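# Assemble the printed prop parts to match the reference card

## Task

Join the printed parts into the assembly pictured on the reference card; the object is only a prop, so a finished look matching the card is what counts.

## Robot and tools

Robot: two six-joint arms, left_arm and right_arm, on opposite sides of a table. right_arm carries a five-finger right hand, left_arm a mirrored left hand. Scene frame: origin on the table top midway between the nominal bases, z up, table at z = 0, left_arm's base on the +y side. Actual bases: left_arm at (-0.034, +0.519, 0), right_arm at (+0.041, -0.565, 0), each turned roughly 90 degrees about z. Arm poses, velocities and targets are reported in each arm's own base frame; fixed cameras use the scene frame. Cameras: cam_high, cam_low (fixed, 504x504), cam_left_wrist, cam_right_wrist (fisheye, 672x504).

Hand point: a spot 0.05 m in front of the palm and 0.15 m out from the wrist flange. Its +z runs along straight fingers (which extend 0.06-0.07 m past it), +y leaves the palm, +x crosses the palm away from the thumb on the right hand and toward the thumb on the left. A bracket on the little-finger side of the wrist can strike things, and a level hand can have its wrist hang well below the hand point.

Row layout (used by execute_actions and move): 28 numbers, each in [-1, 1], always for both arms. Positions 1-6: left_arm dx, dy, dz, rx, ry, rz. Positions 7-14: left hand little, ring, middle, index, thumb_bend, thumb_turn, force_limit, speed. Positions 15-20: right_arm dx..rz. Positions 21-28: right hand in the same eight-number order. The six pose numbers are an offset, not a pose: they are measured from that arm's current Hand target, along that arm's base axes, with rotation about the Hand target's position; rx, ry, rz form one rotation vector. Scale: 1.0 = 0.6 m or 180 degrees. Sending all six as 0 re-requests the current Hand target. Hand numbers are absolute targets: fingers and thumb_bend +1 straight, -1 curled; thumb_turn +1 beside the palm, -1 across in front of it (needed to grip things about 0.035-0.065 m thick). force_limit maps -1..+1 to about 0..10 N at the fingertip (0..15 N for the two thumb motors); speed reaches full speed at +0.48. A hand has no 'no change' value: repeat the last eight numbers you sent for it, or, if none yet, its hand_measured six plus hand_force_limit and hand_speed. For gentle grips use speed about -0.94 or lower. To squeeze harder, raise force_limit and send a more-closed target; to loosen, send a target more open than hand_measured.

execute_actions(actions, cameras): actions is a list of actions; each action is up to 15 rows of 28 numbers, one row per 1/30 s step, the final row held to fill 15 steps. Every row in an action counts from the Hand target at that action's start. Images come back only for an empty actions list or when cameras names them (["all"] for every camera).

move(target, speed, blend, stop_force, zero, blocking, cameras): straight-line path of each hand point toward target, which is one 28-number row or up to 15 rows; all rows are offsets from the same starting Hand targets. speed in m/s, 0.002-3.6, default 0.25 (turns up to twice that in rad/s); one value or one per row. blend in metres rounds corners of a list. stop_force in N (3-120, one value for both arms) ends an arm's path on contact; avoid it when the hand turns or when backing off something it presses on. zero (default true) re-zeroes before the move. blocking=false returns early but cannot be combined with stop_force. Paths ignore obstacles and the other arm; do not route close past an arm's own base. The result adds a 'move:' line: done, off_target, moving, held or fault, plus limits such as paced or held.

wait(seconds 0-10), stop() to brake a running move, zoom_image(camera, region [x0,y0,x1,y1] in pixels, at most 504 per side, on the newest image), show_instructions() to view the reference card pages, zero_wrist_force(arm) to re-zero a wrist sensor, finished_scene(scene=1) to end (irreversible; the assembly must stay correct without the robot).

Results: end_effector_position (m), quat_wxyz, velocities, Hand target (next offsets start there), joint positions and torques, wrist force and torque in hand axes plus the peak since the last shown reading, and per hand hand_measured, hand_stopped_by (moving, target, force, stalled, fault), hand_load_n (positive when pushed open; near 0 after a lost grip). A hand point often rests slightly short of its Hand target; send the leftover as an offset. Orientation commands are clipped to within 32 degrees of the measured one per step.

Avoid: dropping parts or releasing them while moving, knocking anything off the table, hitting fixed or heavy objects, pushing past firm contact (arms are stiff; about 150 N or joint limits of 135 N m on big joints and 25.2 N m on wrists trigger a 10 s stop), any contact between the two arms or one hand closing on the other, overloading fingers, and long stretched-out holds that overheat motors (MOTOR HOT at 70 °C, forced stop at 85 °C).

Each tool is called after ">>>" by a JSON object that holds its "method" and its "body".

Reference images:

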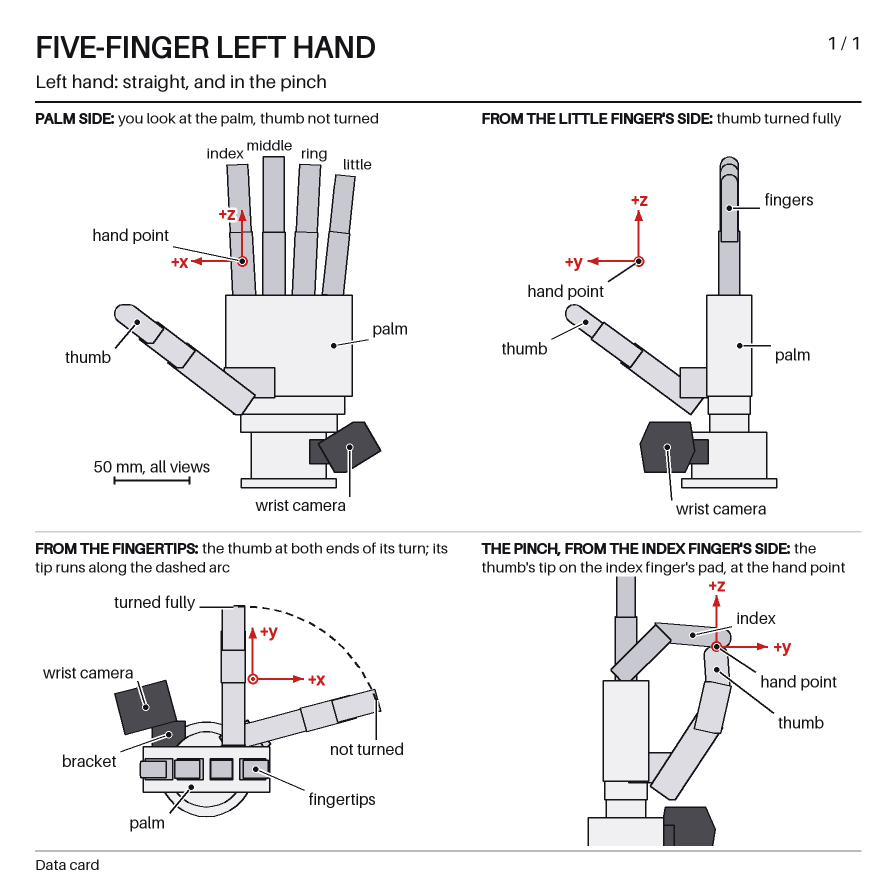

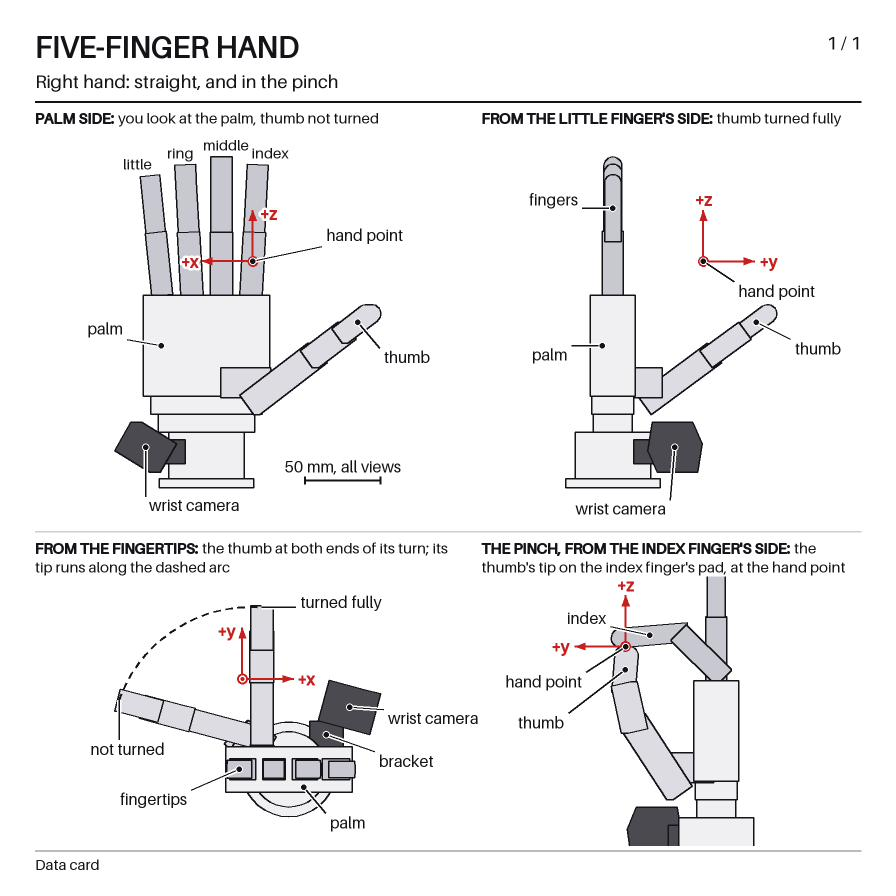

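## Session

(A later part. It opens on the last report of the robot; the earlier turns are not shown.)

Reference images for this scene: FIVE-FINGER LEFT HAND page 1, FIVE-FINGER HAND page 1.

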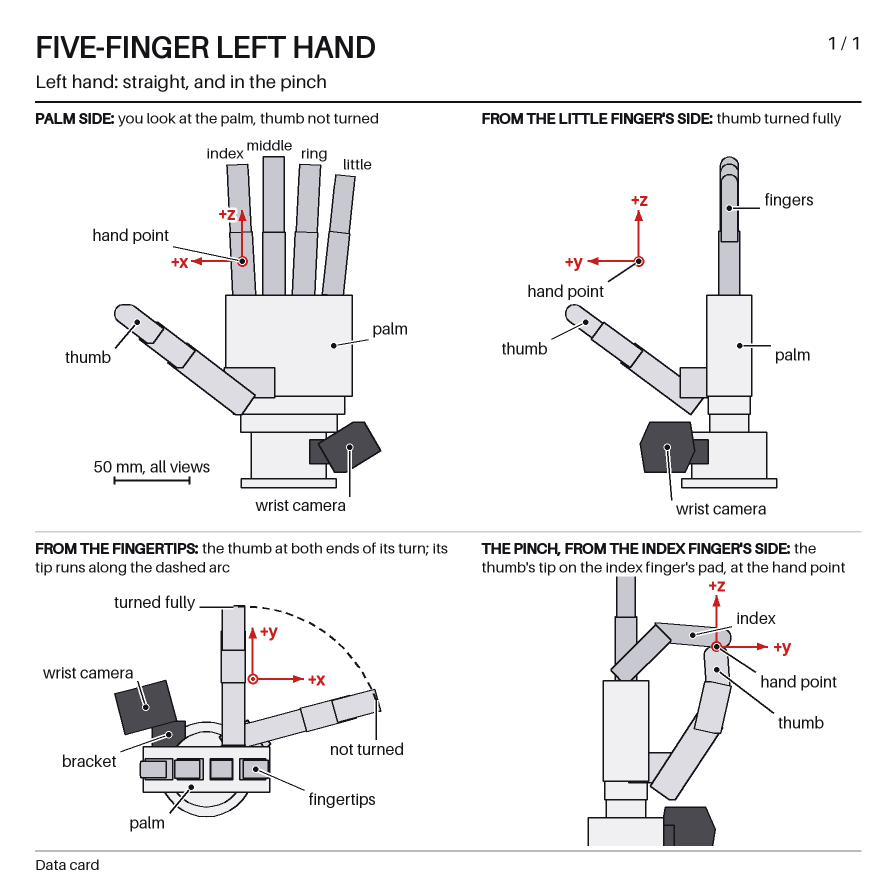

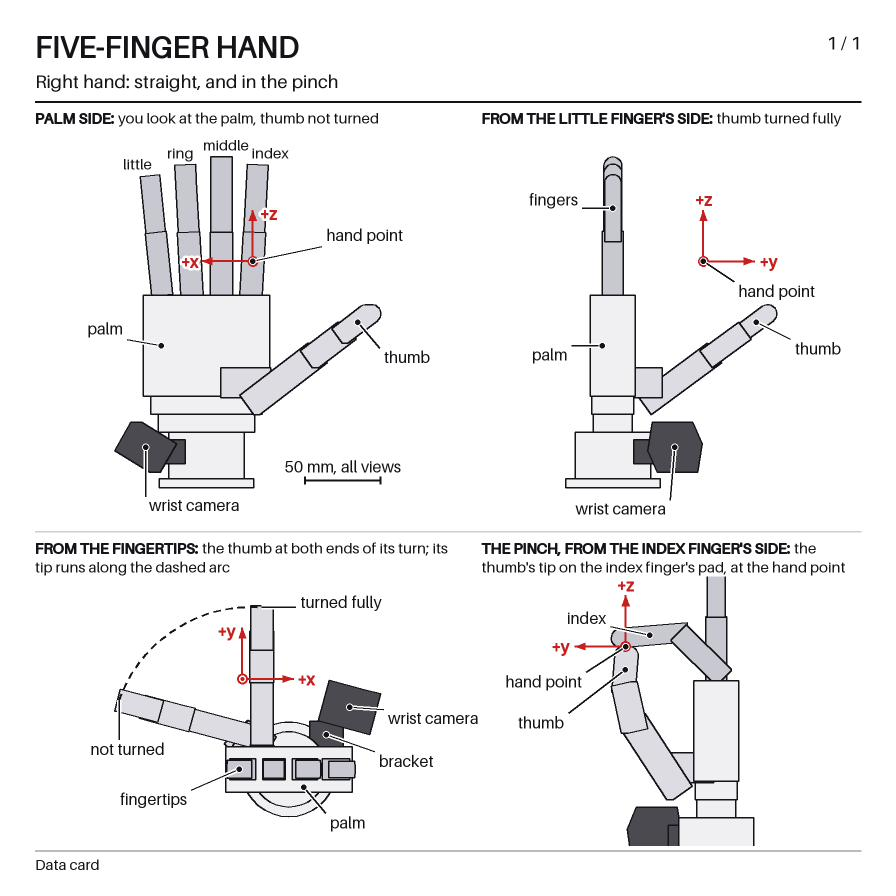

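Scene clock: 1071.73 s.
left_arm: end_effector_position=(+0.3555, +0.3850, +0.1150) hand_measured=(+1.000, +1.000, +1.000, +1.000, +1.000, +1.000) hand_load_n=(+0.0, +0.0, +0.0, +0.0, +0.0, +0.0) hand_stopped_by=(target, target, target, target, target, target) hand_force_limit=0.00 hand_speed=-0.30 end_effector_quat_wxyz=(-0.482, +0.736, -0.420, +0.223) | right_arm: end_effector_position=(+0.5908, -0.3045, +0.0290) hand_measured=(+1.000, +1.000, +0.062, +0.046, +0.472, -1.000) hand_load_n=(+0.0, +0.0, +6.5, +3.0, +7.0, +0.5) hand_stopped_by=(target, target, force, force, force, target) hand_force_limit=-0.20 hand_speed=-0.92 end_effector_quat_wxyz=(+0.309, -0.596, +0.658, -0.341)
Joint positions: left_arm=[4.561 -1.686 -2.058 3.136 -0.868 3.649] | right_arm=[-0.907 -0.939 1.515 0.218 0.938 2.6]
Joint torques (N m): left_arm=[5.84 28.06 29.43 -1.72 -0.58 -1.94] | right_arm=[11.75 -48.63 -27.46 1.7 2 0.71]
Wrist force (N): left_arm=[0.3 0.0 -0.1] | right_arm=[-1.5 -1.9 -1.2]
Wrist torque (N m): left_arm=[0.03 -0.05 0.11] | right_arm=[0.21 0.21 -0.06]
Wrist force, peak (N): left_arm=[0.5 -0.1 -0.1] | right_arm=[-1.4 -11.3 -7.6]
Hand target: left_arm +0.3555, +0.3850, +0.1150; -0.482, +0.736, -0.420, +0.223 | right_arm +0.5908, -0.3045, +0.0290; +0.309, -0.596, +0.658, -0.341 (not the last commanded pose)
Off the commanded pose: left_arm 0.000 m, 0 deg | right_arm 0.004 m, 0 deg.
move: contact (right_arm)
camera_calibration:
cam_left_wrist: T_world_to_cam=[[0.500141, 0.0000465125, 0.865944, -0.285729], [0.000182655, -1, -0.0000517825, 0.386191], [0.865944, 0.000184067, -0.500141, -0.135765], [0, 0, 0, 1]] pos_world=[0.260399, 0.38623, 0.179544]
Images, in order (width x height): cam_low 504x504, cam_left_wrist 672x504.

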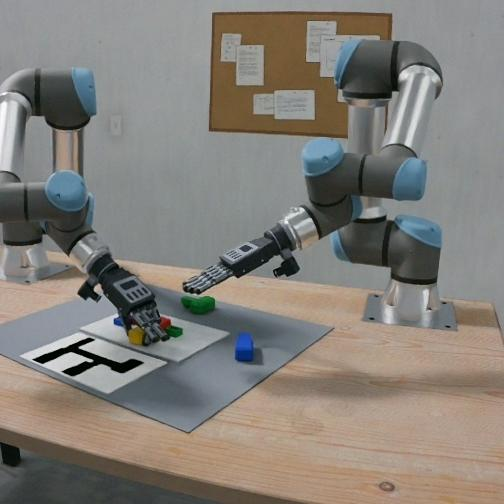

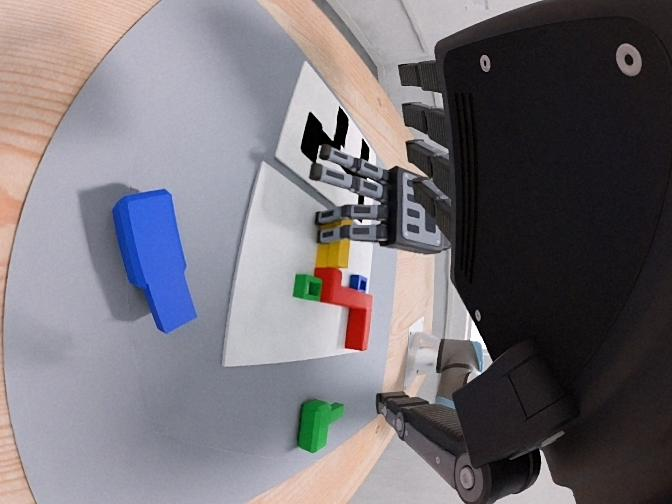

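>>> {"method": "move", "body": {"target": [0,0,0,0,0,0,1,1,1,1,1,1,0,-0.3,0,0,0.003,0,0,0,1,1,0.45,0.45,0.75,-1,-0.2,-0.85], "cameras": ["cam_left_wrist","cam_low","cam_right_wrist"]}}

>>> {"method": "zoom_image", "body": {"camera": "cam_left_wrist", "region": [310, 220, 390, 300]}}

>>> {"method": "zoom_image", "body": {"camera": "cam_low", "region": [112, 298, 182, 356]}}

>>> {"method": "zoom_image", "body": {"camera": "cam_right_wrist", "region": [250, 140, 490, 360]}}

Scene clock: 1084.67 s.
left_arm: end_effector_position=(+0.3555, +0.3850, +0.1150) hand_measured=(+1.000, +1.000, +1.000, +1.000, +1.000, +1.000) hand_load_n=(+0.0, +0.0, +0.0, +0.0, +0.0, +0.0) hand_stopped_by=(target, target, target, target, target, target) hand_force_limit=0.00 hand_speed=-0.30 end_effector_quat_wxyz=(-0.482, +0.736, -0.420, +0.223) | right_arm: end_effector_position=(+0.5909, -0.3045, +0.0308) hand_measured=(+1.000, +1.000, +0.450, +0.450, +0.750, -1.000) hand_load_n=(+0.0, +0.0, +0.0, +0.0, +0.0, +0.5) hand_stopped_by=(target, target, target, target, target, target) hand_force_limit=-0.20 hand_speed=-0.85 end_effector_quat_wxyz=(+0.309, -0.596, +0.658, -0.342)
Joint positions: left_arm=[4.561 -1.686 -2.058 3.136 -0.868 3.649] | right_arm=[-0.907 -0.942 1.514 0.222 0.938 2.6]
Joint torques (N m): left_arm=[7.34 28.47 29.1 -2.18 -0.56 -1.94] | right_arm=[11.41 -41.84 -22.79 -0.16 1.69 0.78]
Wrist force (N): left_arm=[0.2 0.1 -0.1] | right_arm=[-1.6 1.7 -0.2]
Wrist torque (N m): left_arm=[0.04 -0.04 0.11] | right_arm=[0.21 0.20 0.01]
Wrist force, peak (N): left_arm=[0.4 -0.1 -0.1] | right_arm=[-1.5 -1.9 -6.6]
Hand target: left_arm +0.3555, +0.3850, +0.1150; -0.482, +0.736, -0.420, +0.223 | right_arm +0.5908, -0.3045, +0.0308; +0.309, -0.596, +0.658, -0.341
Off the commanded pose: left_arm 0.000 m, 0 deg | right_arm 0.000 m, 0 deg.
move: done
camera_calibration:
cam_left_wrist: T_world_to_cam=[[0.500141, 0.0000465125, 0.865944, -0.285729], [0.000182655, -1, -0.0000517825, 0.386191], [0.865944, 0.000184067, -0.500141, -0.135765], [0, 0, 0, 1]] pos_world=[0.260399, 0.38623, 0.179544]
cam_right_wrist: T_world_to_cam=[[-0.604723, -0.203501, -0.769999, 0.315634], [-0.472849, 0.869707, 0.141502, 0.533827], [0.640878, 0.449663, -0.622157, -0.104702], [0, 0, 0, 1]] pos_world=[0.510392, -0.35296, 0.102359]
Images, in order (width x height): cam_low 504x504, cam_left_wrist 672x504, cam_right_wrist 672x504.

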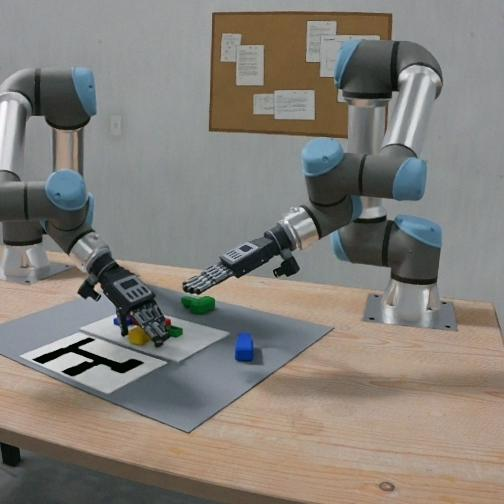

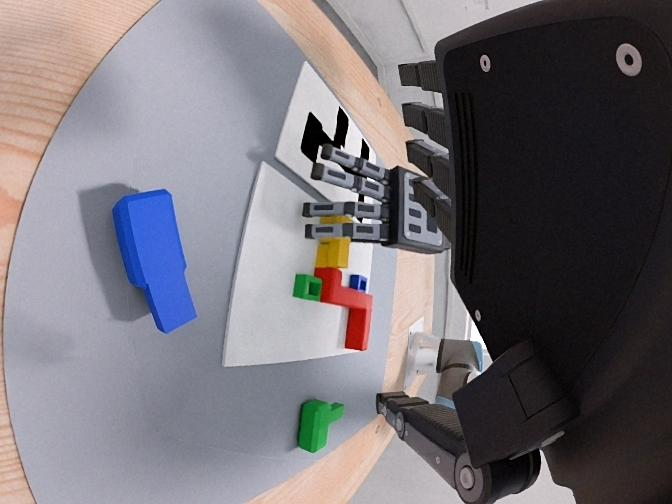

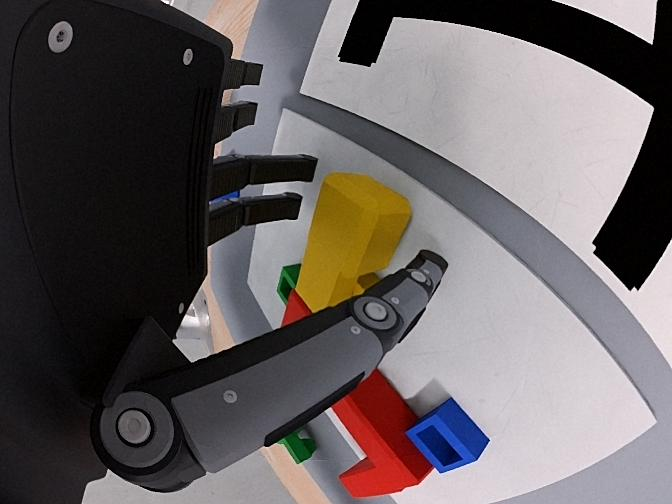

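Scaled by 6.300 from the camera's 672x504 image, which has a finer 960x720 frame.

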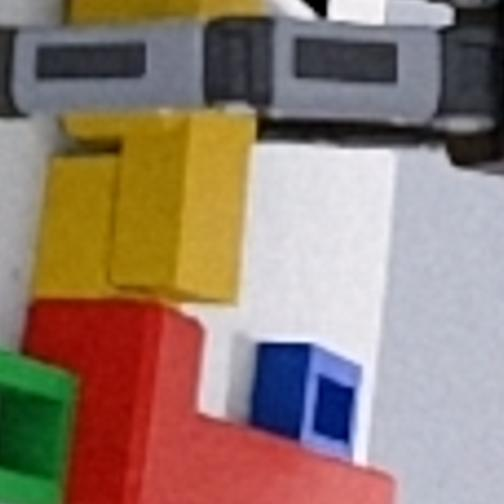

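Scaled by 7.200 from the camera's 504x504 image, which has a finer 720x720 frame.

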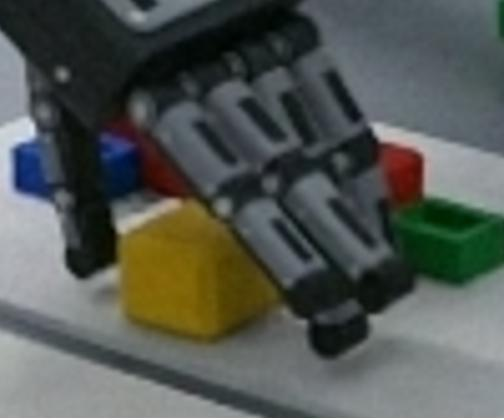

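Scaled by 2.100 from the camera's 672x504 image, which has a finer 960x720 frame.

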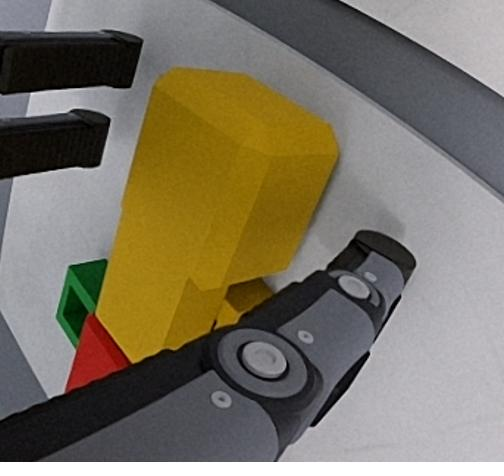

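>>> {"method": "move", "body": {"target": [[0,0,0,0,0,0,1,1,1,1,1,1,0,-0.3,0,0,0.2,0,0,0,1,1,0.45,0.45,0.75,-1,-0.2,-0.85],[0,0,0,0,0,0,1,1,1,1,1,1,0,-0.3,-0.42,0.05,0.35,0,0,0,1,1,0.45,0.45,0.75,-1,-0.2,-0.85]], "cameras": ["all"], "speed": [0.08,0.25], "blend": 0.02}}

>>> {"method": "zoom_image", "body": {"camera": "cam_left_wrist", "region": [290, 200, 390, 360]}}

>>> {"method": "zoom_image", "body": {"camera": "cam_low", "region": [102, 288, 192, 356]}}

>>> {"method": "zoom_image", "body": {"camera": "cam_high", "region": [200, 170, 320, 270]}}

Scene clock: 1104.57 s.
left_arm: end_effector_position=(+0.3555, +0.3850, +0.1150) hand_measured=(+1.000, +1.000, +1.000, +1.000, +1.000, +1.000) hand_load_n=(+0.0, +0.0, +0.0, +0.0, +0.0, +0.0) hand_stopped_by=(target, target, target, target, target, target) hand_force_limit=0.00 hand_speed=-0.30 end_effector_quat_wxyz=(-0.482, +0.736, -0.420, +0.223) | right_arm: end_effector_position=(+0.3389, -0.2744, +0.2407) hand_measured=(+1.000, +1.000, +0.450, +0.450, +0.750, -1.000) hand_load_n=(+0.0, +0.0, +0.0, +0.0, +0.0, +0.0) hand_stopped_by=(target, target, target, target, target, target) hand_force_limit=-0.20 hand_speed=-0.85 end_effector_quat_wxyz=(+0.309, -0.596, +0.658, -0.341) end_effector_velocity=(-0.001, +0.000, +0.001) end_effector_angular_velocity=(-0.004, +0.001, +0.002)
Joint positions: left_arm=[4.561 -1.686 -2.058 3.136 -0.868 3.649] | right_arm=[-1.459 -1.503 1.825 0.959 0.644 1.928]
Joint velocities: left_arm=[within noise] | right_arm=[-0.001 -0.002 0 0.003 0 -0.005]
Joint torques (N m): left_arm=[7.28 28.36 29.06 -2.18 -0.52 -1.9] | right_arm=[-10.15 -30.79 -24.34 3.18 1.14 -2.73]
Wrist force (N): left_arm=[0.2 0.0 -0.1] | right_arm=[-1.2 1.9 -0.3]
Wrist torque (N m): left_arm=[0.03 -0.05 0.11] | right_arm=[0.25 0.13 -0.03]
Wrist force, peak (N): left_arm=[0.3 0.2 -0.4] | right_arm=[-1.5 2.1 -2.3]
Hand target: left_arm +0.3555, +0.3850, +0.1150; -0.482, +0.736, -0.420, +0.223 | right_arm +0.3388, -0.2745, +0.2408; +0.309, -0.596, +0.658, -0.341
Off the commanded pose: left_arm 0.000 m, 0 deg | right_arm 0.000 m, 0 deg.
move: done
camera_calibration:
cam_left_wrist: T_world_to_cam=[[0.500141, 0.0000465125, 0.865944, -0.285729], [0.000182655, -1, -0.0000517825, 0.386191], [0.865944, 0.000184067, -0.500141, -0.135765], [0, 0, 0, 1]] pos_world=[0.260399, 0.38623, 0.179544]
cam_right_wrist: T_world_to_cam=[[-0.604691, -0.203205, -0.770102, 0.331151], [-0.472898, 0.869623, 0.141858, 0.358799], [0.640872, 0.44996, -0.621948, 0.173868], [0, 0, 0, 1]] pos_world=[0.258492, -0.322961, 0.312259]

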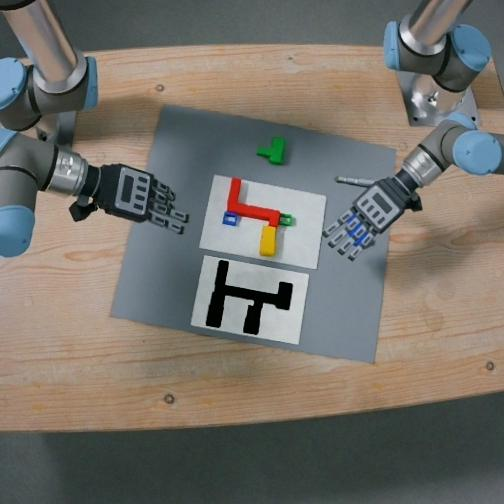

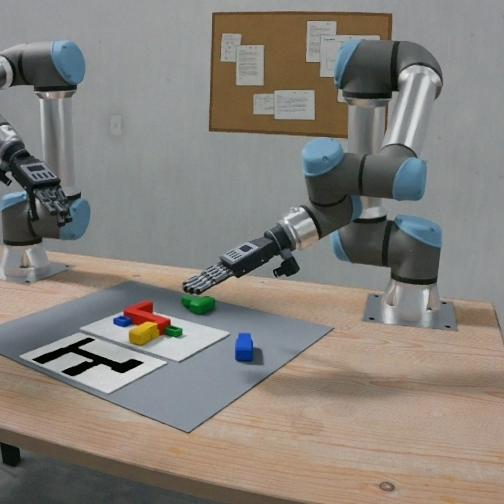

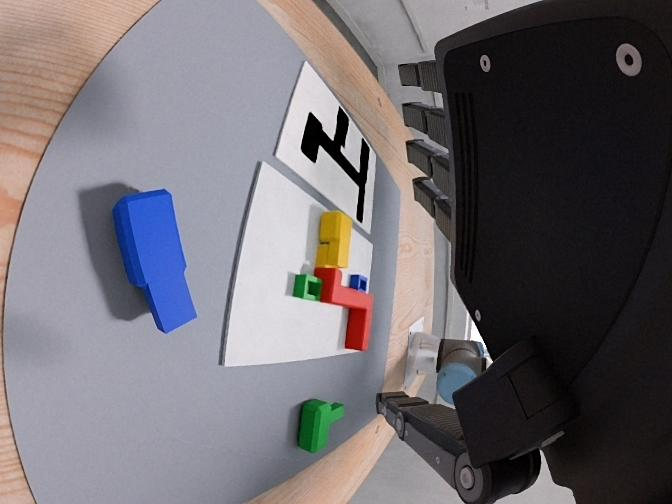

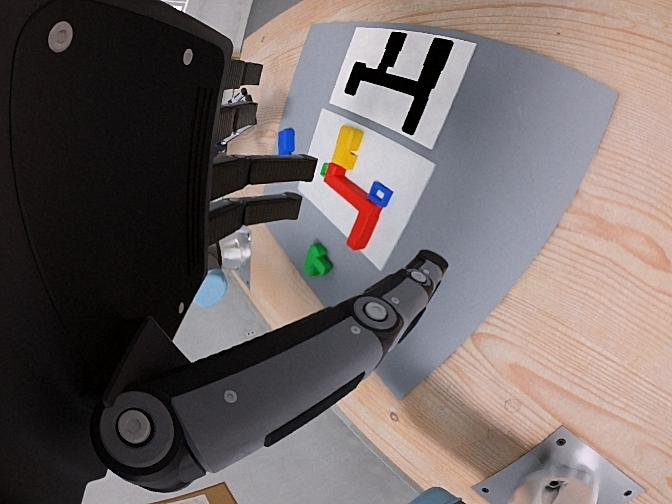

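Scaled by 3.150 from the camera's 672x504 image, which has a finer 960x720 frame.

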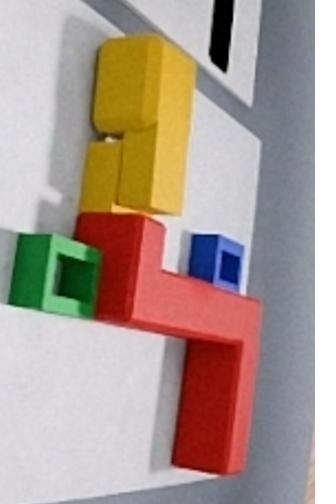

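Scaled by 5.600 from the camera's 504x504 image, which has a finer 720x720 frame.

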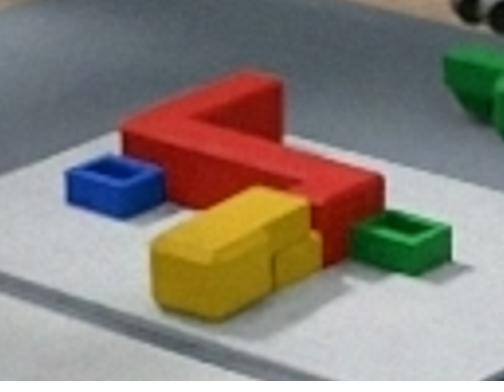

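Scaled by 4.200 from the camera's 504x504 image, which has a finer 720x720 frame.

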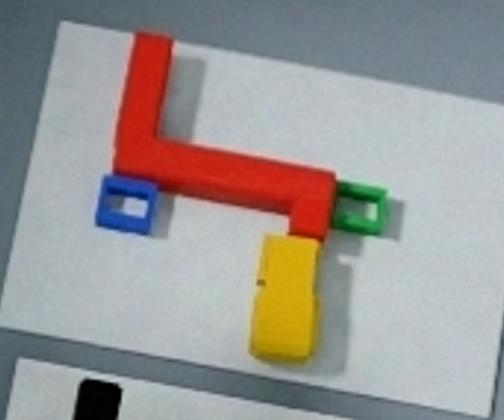

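>>> {"method": "zoom_image", "body": {"camera": "cam_left_wrist", "region": [90, 170, 220, 350]}}

>>> {"method": "zoom_image", "body": {"camera": "cam_low", "region": [220, 320, 270, 370]}}

Scaled by 2.800 from the camera's 672x504 image, which has a finer 960x720 frame.

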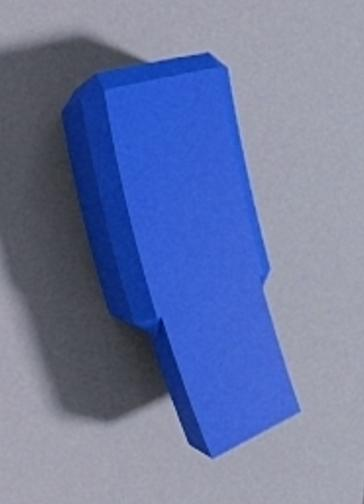

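Scaled by 10.080 from the camera's 504x504 image, which has a finer 720x720 frame.

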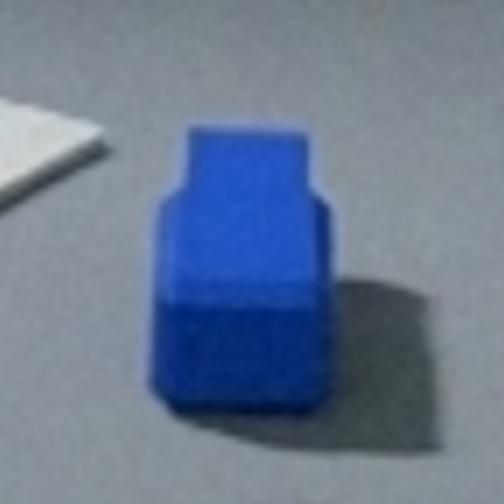

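>>> {"method": "move", "body": {"target": [-0.0455,-0.0018,-0.025,-0.0428,0.0364,-0.0991,1,1,0.5,0.5,0.7,-1,0,0,0,0,0,0,0,0,1,1,0.45,0.45,0.75,-1,-0.2,-0.85], "cameras": ["cam_left_wrist","cam_low"]}}

>>> {"method": "zoom_image", "body": {"camera": "cam_left_wrist", "region": [150, 130, 400, 380]}}

Scene clock: 1153.67 s.
left_arm: end_effector_position=(+0.3282, +0.3839, +0.1001) hand_measured=(+1.000, +1.000, +0.500, +0.500, +0.700, -1.000) hand_load_n=(+0.0, -0.5, +0.0, +0.0, +0.0, +0.0) hand_stopped_by=(target, target, target, target, target, target) hand_force_limit=0.00 hand_speed=0.00 end_effector_quat_wxyz=(-0.366, +0.704, -0.540, +0.281) | right_arm: end_effector_position=(+0.3388, -0.2745, +0.2408) hand_measured=(+1.000, +1.000, +0.450, +0.450, +0.750, -1.000) hand_load_n=(+0.0, +0.0, +0.0, +0.0, +0.0, +0.0) hand_stopped_by=(target, target, target, target, target, target) hand_force_limit=-0.20 hand_speed=-0.85 end_effector_quat_wxyz=(+0.309, -0.596, +0.658, -0.341)
Joint positions: left_arm=[4.652 -1.928 -1.829 2.611 -0.682 4.185] | right_arm=[-1.459 -1.503 1.825 0.959 0.644 1.927]
Joint torques (N m): left_arm=[-9.01 22.86 10.57 -3.37 0.43 2.15] | right_arm=[-10.24 -29.35 -16.43 3.37 -3.09 -2.56]
Wrist force (N): left_arm=[0.2 -0.3 0.5] | right_arm=[-1.5 1.8 -0.5]
Wrist torque (N m): left_arm=[0.01 -0.02 0.06] | right_arm=[0.25 0.18 0.00]
Wrist force, peak (N): left_arm=[-0.5 0.0 0.7] | right_arm=[-1.6 2.1 -0.5]
Hand target: left_arm +0.3282, +0.3839, +0.1000; -0.366, +0.704, -0.540, +0.281 | right_arm +0.3388, -0.2745, +0.2408; +0.309, -0.596, +0.658, -0.341
Off the commanded pose: left_arm 0.000 m, 0 deg | right_arm 0.000 m, 0 deg.
move: done
camera_calibration:
cam_left_wrist: T_world_to_cam=[[0.587806, -0.0574693, 0.806958, -0.259838], [-0.296916, -0.94319, 0.149108, 0.445823], [0.752546, -0.327245, -0.571476, 0.0504243], [0, 0, 0, 1]] pos_world=[0.247159, 0.422064, 0.172019]
Images, in order (width x height): cam_low 504x504, cam_left_wrist 672x504.

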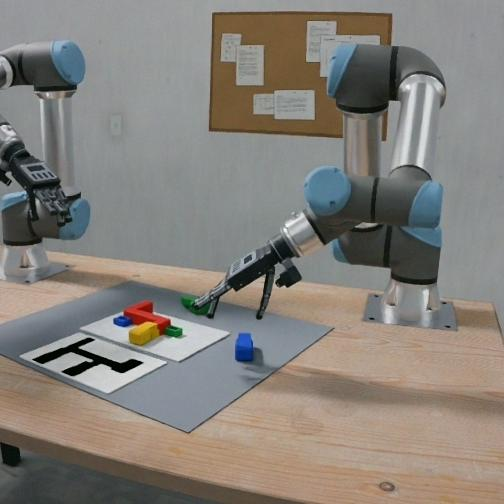

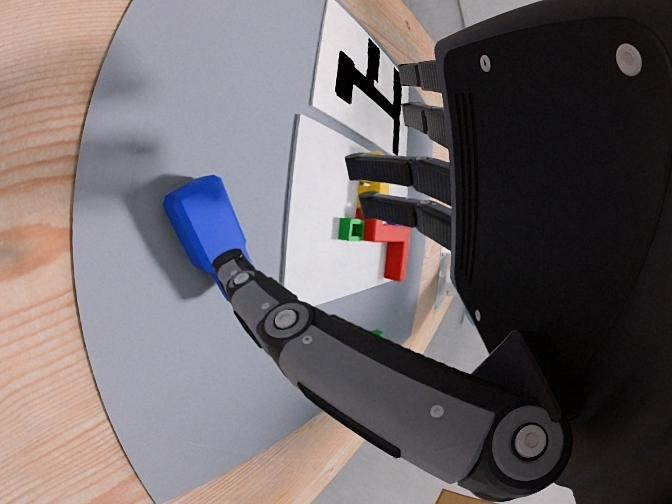

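Scaled by 2.016 from the camera's 672x504 image, which has a finer 960x720 frame.

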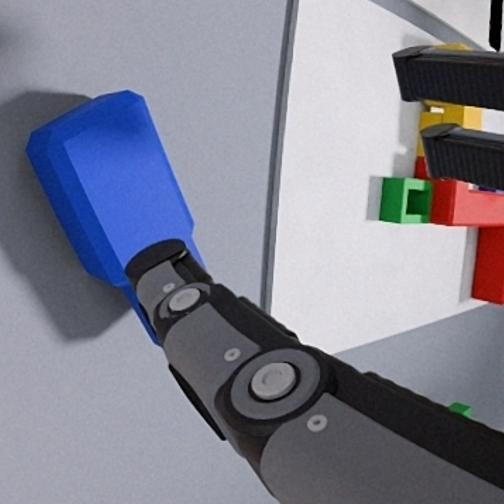

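>>> {"method": "move", "body": {"target": [0,0,-0.1133,0,0,0,1,1,0.5,0.5,0.7,-1,0,0,0,0,0,0,0,0,1,1,0.45,0.45,0.75,-1,-0.2,-0.85], "cameras": ["cam_left_wrist","cam_low"], "speed": 0.05, "stop_force": 8}}

>>> {"method": "zoom_image", "body": {"camera": "cam_left_wrist", "region": [200, 110, 450, 360]}}

>>> {"method": "zoom_image", "body": {"camera": "cam_low", "region": [180, 270, 310, 380]}}

Scene clock: 1174.83 s.
left_arm: end_effector_position=(+0.3282, +0.3839, +0.0321) hand_measured=(+1.000, +1.000, +0.500, +0.500, +0.700, -1.000) hand_load_n=(+0.0, +0.0, +0.0, +0.0, +0.0, +0.0) hand_stopped_by=(target, target, target, target, target, target) hand_force_limit=0.00 hand_speed=0.00 end_effector_quat_wxyz=(-0.366, +0.704, -0.540, +0.281) | right_arm: end_effector_position=(+0.3388, -0.2745, +0.2408) hand_measured=(+1.000, +1.000, +0.450, +0.450, +0.750, -1.000) hand_load_n=(+0.0, +0.0, +0.0, +0.0, +0.0, +0.0) hand_stopped_by=(target, target, target, target, target, target) hand_force_limit=-0.20 hand_speed=-0.85 end_effector_quat_wxyz=(+0.309, -0.596, +0.658, -0.341)
Joint positions: left_arm=[4.652 -2.036 -1.887 2.777 -0.682 4.185] | right_arm=[-1.459 -1.503 1.825 0.959 0.644 1.927]
Joint torques (N m): left_arm=[5.23 40.71 25.72 -0.59 1.63 -2.2] | right_arm=[-10.75 -27.73 -5.07 3.1 -3 -2.41]
Wrist force (N): left_arm=[0.0 -0.2 0.4] | right_arm=[-1.3 1.7 -0.6]
Wrist torque (N m): left_arm=[0.04 0.02 0.01] | right_arm=[0.24 0.15 0.00]
Wrist force, peak (N): left_arm=[-0.3 -1.0 0.2] | right_arm=[-1.7 2.0 -0.6]
Hand target: left_arm +0.3282, +0.3839, +0.0321; -0.366, +0.704, -0.540, +0.281 | right_arm +0.3388, -0.2745, +0.2408; +0.309, -0.596, +0.658, -0.341
Off the commanded pose: left_arm 0.000 m, 0 deg | right_arm 0.000 m, 0 deg.
move: done
camera_calibration:
cam_left_wrist: T_world_to_cam=[[0.587791, -0.0574459, 0.806971, -0.204972], [-0.297012, -0.943145, 0.149201, 0.455958], [0.75252, -0.327379, -0.571434, 0.0116226], [0, 0, 0, 1]] pos_world=[0.247159, 0.422065, 0.104019]
Images, in order (width x height): cam_low 504x504, cam_left_wrist 672x504.

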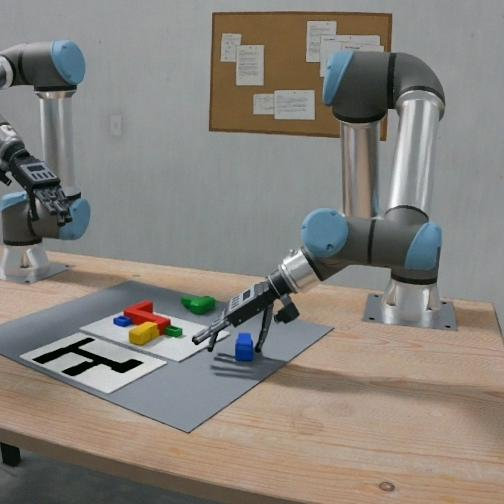

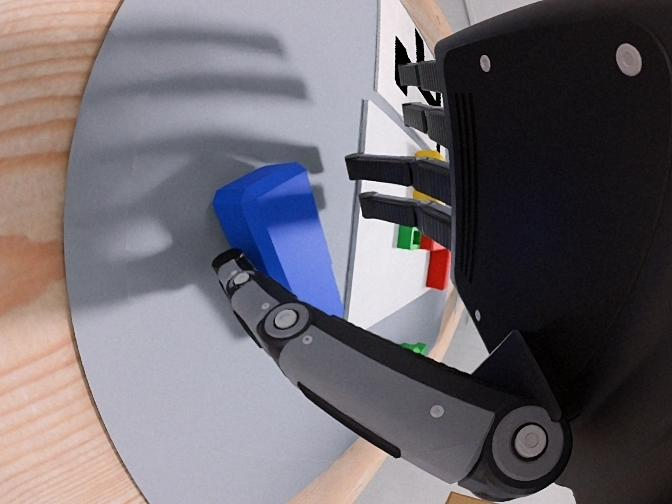

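Scaled by 2.016 from the camera's 672x504 image, which has a finer 960x720 frame.

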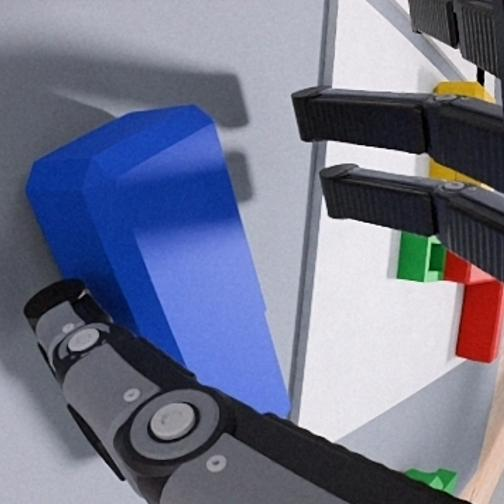

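Scaled by 3.877 from the camera's 504x504 image, which has a finer 720x720 frame.

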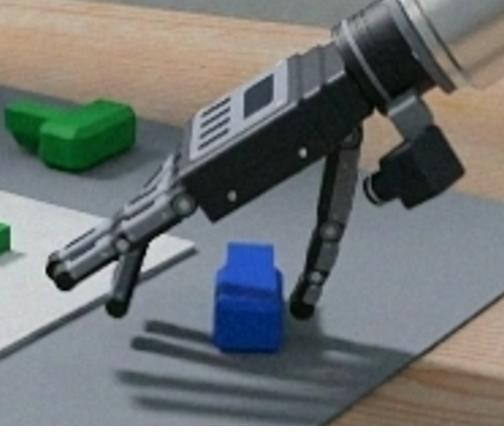

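>>> {"method": "move", "body": {"target": [-0.0128,-0.0035,-0.0035,0,0,0,1,1,0.5,0.5,0.7,-1,0,0,0,0,0,0,0,0,1,1,0.45,0.45,0.75,-1,-0.2,-0.85], "speed": 0.05, "stop_force": 8}}

>>> {"method": "move", "body": {"target": [0,0,0,0,0,0,1,1,-0.4,-0.4,0.0,-1,-0.5,-0.92,0,0,0,0,0,0,1,1,0.45,0.45,0.75,-1,-0.2,-0.85], "cameras": ["cam_left_wrist","cam_low"]}}

>>> {"method": "zoom_image", "body": {"camera": "cam_left_wrist", "region": [200, 110, 450, 360]}}

>>> {"method": "zoom_image", "body": {"camera": "cam_low", "region": [180, 270, 310, 380]}}

Scene clock: 1246.47 s.
left_arm: end_effector_position=(+0.3205, +0.3818, +0.0300) hand_measured=(+1.000, +1.000, +0.500, +0.500, +0.700, -1.000) hand_load_n=(+0.0, +0.0, +0.0, +0.0, +0.0, +0.0) hand_stopped_by=(target, target, target, target, target, target) hand_force_limit=0.00 hand_speed=0.00 end_effector_quat_wxyz=(-0.366, +0.704, -0.540, +0.281) | right_arm: end_effector_position=(+0.3388, -0.2745, +0.2408) hand_measured=(+1.000, +1.000, +0.450, +0.450, +0.750, -1.000) hand_load_n=(+0.5, -0.5, +0.0, +0.0, +0.0, +0.0) hand_stopped_by=(target, target, target, target, target, target) hand_force_limit=-0.20 hand_speed=-0.85 end_effector_quat_wxyz=(+0.309, -0.596, +0.658, -0.341)
Joint positions: left_arm=[4.672 -2.036 -1.903 2.769 -0.674 4.214] | right_arm=[-1.459 -1.503 1.825 0.959 0.644 1.927]
Joint torques (N m): left_arm=[-9.45 19.98 25.91 0.26 -0.29 -2.14] | right_arm=[-9.95 -24.57 -4.68 3.07 -3.07 -2.59]
Wrist force (N): left_arm=[-0.1 0.0 0.4] | right_arm=[-1.4 2.0 -0.5]
Wrist torque (N m): left_arm=[0.06 0.04 0.08] | right_arm=[0.28 0.17 0.01]
Wrist force, peak (N): left_arm=[0.0 -0.6 0.4] | right_arm=[-1.6 2.1 -0.5]
Hand target: left_arm +0.3205, +0.3818, +0.0300; -0.366, +0.704, -0.540, +0.281 | right_arm +0.3388, -0.2745, +0.2408; +0.309, -0.596, +0.658, -0.341
Off the commanded pose: left_arm 0.000 m, 0 deg | right_arm 0.000 m, 0 deg.
move: done

Scene clock: 1248.77 s.
left_arm: end_effector_position=(+0.3205, +0.3818, +0.0300) hand_measured=(+1.000, +1.000, +0.060, +0.044, +0.472, -1.000) hand_load_n=(+0.0, -0.5, +4.5, +2.5, +5.0, +0.0) hand_stopped_by=(target, target, force, force, force, target) hand_force_limit=-0.50 hand_speed=-0.92 end_effector_quat_wxyz=(-0.366, +0.704, -0.540, +0.281) | right_arm: end_effector_position=(+0.3388, -0.2745, +0.2408) hand_measured=(+1.000, +1.000, +0.450, +0.450, +0.750, -1.000) hand_load_n=(+0.0, +0.0, +0.0, +0.0, +0.0, +0.0) hand_stopped_by=(target, target, target, target, target, target) hand_force_limit=-0.20 hand_speed=-0.85 end_effector_quat_wxyz=(+0.309, -0.596, +0.658, -0.341)
Joint positions: left_arm=[4.672 -2.036 -1.903 2.769 -0.674 4.214] | right_arm=[-1.459 -1.503 1.825 0.959 0.644 1.927]
Joint torques (N m): left_arm=[-8.95 20.15 24.33 0.07 0.07 -1.91] | right_arm=[-10.64 -23.81 -4.99 3.22 -3.02 -2.57]
Wrist force (N): left_arm=[0.0 -1.3 -0.4] | right_arm=[-1.2 1.9 -0.4]
Wrist torque (N m): left_arm=[0.01 0.02 0.11] | right_arm=[0.26 0.13 0.01]
Wrist force, peak (N): left_arm=[0.2 -1.6 -0.3] | right_arm=[-1.7 1.9 -0.5]
Hand target: left_arm +0.3205, +0.3818, +0.0300; -0.366, +0.704, -0.540, +0.281 | right_arm +0.3388, -0.2745, +0.2408; +0.309, -0.596, +0.658, -0.341
Off the commanded pose: left_arm 0.000 m, 0 deg | right_arm 0.000 m, 0 deg.
move: done
camera_calibration:
cam_left_wrist: T_world_to_cam=[[0.58783, -0.0575517, 0.806935, -0.198833], [-0.296979, -0.943176, 0.149072, 0.452021], [0.752502, -0.327272, -0.571519, 0.0154968], [0, 0, 0, 1]] pos_world=[0.23946, 0.419964, 0.101919]
Images, in order (width x height): cam_low 504x504, cam_left_wrist 672x504.

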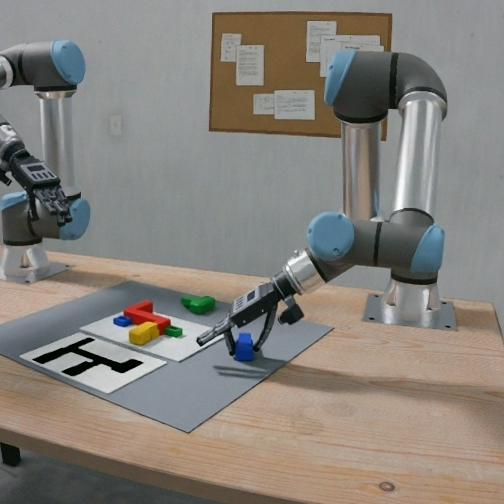

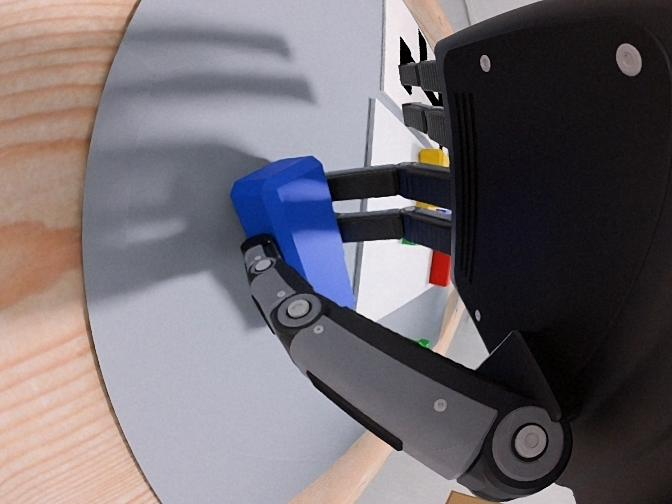

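Scaled by 2.016 from the camera's 672x504 image, which has a finer 960x720 frame.

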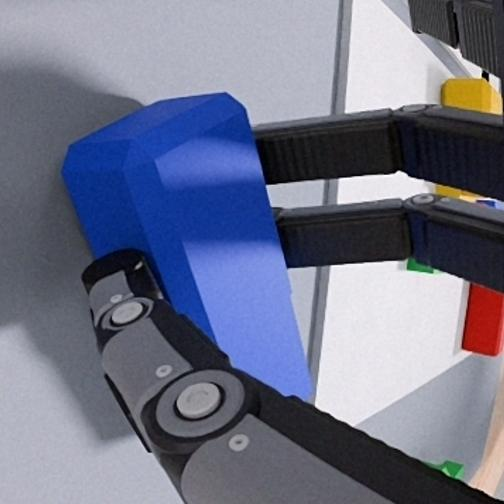

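Scaled by 3.877 from the camera's 504x504 image, which has a finer 720x720 frame.

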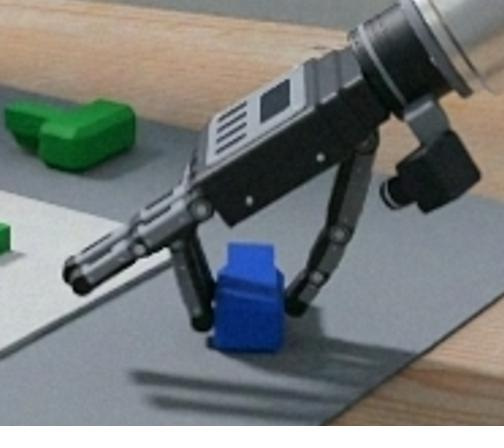

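>>> {"method": "move", "body": {"target": [[0,0,0,0,0,0,1,1,-0.5,-0.5,-0.1,-1,-0.2,-0.92,0,0,0,0,0,0,1,1,0.45,0.45,0.75,-1,-0.2,-0.85],[0,0,0.1,0,0,0,1,1,-0.5,-0.5,-0.1,-1,-0.2,-0.92,0,0,0,0,0,0,1,1,0.45,0.45,0.75,-1,-0.2,-0.85]], "cameras": ["cam_left_wrist","cam_low"], "speed": 0.06}}

>>> {"method": "zoom_image", "body": {"camera": "cam_left_wrist", "region": [210, 130, 410, 330]}}

>>> {"method": "zoom_image", "body": {"camera": "cam_low", "region": [200, 280, 290, 370]}}

Scene clock: 1261.47 s.
left_arm: end_effector_position=(+0.3205, +0.3819, +0.0900) hand_measured=(+1.000, +1.000, +0.060, +0.040, +0.470, -1.000) hand_load_n=(+0.0, +0.0, +4.0, +5.0, +6.5, -0.5) hand_stopped_by=(target, target, force, force, force, target) hand_force_limit=-0.20 hand_speed=-0.92 end_effector_quat_wxyz=(-0.366, +0.704, -0.540, +0.281) | right_arm: end_effector_position=(+0.3388, -0.2745, +0.2408) hand_measured=(+1.000, +1.000, +0.450, +0.450, +0.750, -1.000) hand_load_n=(+0.0, -0.5, +0.0, +0.0, +0.0, +0.0) hand_stopped_by=(target, target, target, target, target, target) hand_force_limit=-0.20 hand_speed=-0.85 end_effector_quat_wxyz=(+0.309, -0.596, +0.658, -0.341)
Joint positions: left_arm=[4.672 -1.938 -1.853 2.623 -0.674 4.214] | right_arm=[-1.459 -1.503 1.825 0.959 0.644 1.927]
Joint torques (N m): left_arm=[0.38 19.35 2.63 0.18 0.09 2.17] | right_arm=[-9.87 -21.15 -4.73 3.13 -3.09 -2.56]
Wrist force (N): left_arm=[-0.1 -0.2 0.6] | right_arm=[-1.5 1.8 -0.5]
Wrist torque (N m): left_arm=[-0.01 0.04 0.10] | right_arm=[0.25 0.18 -0.01]
Wrist force, peak (N): left_arm=[0.1 -1.9 -0.4] | right_arm=[-1.3 2.3 -0.3]
Hand target: left_arm +0.3205, +0.3818, +0.0900; -0.366, +0.704, -0.540, +0.281 | right_arm +0.3388, -0.2745, +0.2408; +0.309, -0.596, +0.658, -0.341
Off the commanded pose: left_arm 0.000 m, 0 deg | right_arm 0.000 m, 0 deg.
move: done
camera_calibration:
cam_left_wrist: T_world_to_cam=[[0.587822, -0.0578013, 0.806923, -0.247275], [-0.297037, -0.943197, 0.148821, 0.443248], [0.752485, -0.327166, -0.571601, 0.0497751], [0, 0, 0, 1]] pos_world=[0.239559, 0.420062, 0.162019]
Images, in order (width x height): cam_low 504x504, cam_left_wrist 672x504.

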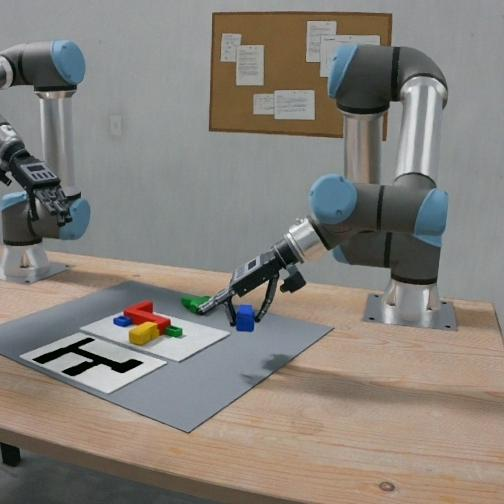

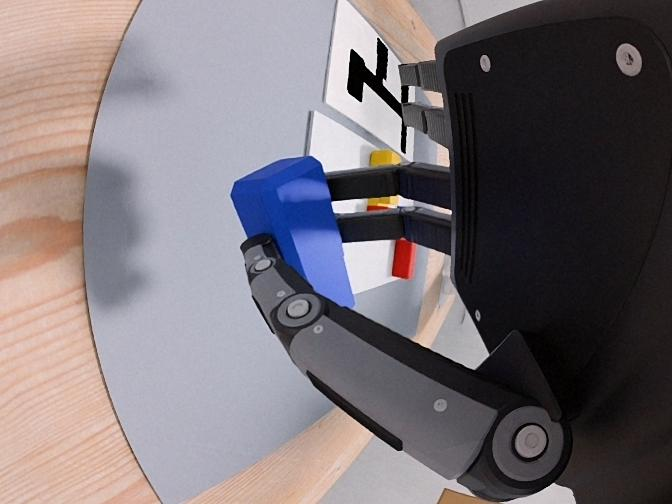

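Scaled by 2.520 from the camera's 672x504 image, which has a finer 960x720 frame.

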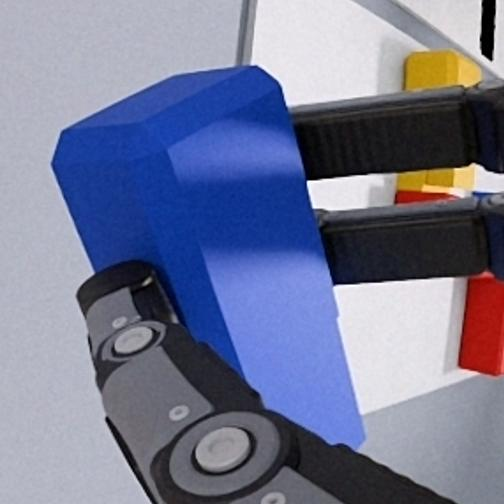

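Scaled by 5.600 from the camera's 504x504 image, which has a finer 720x720 frame.

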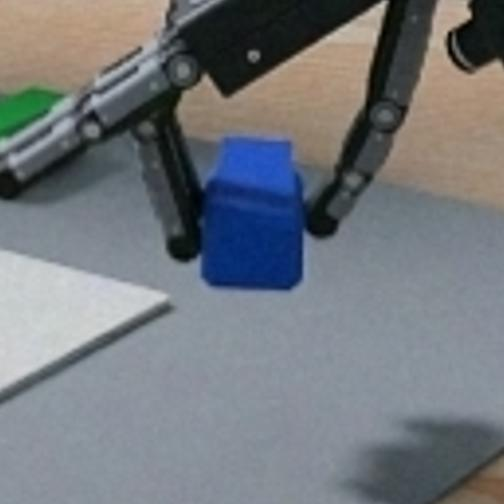

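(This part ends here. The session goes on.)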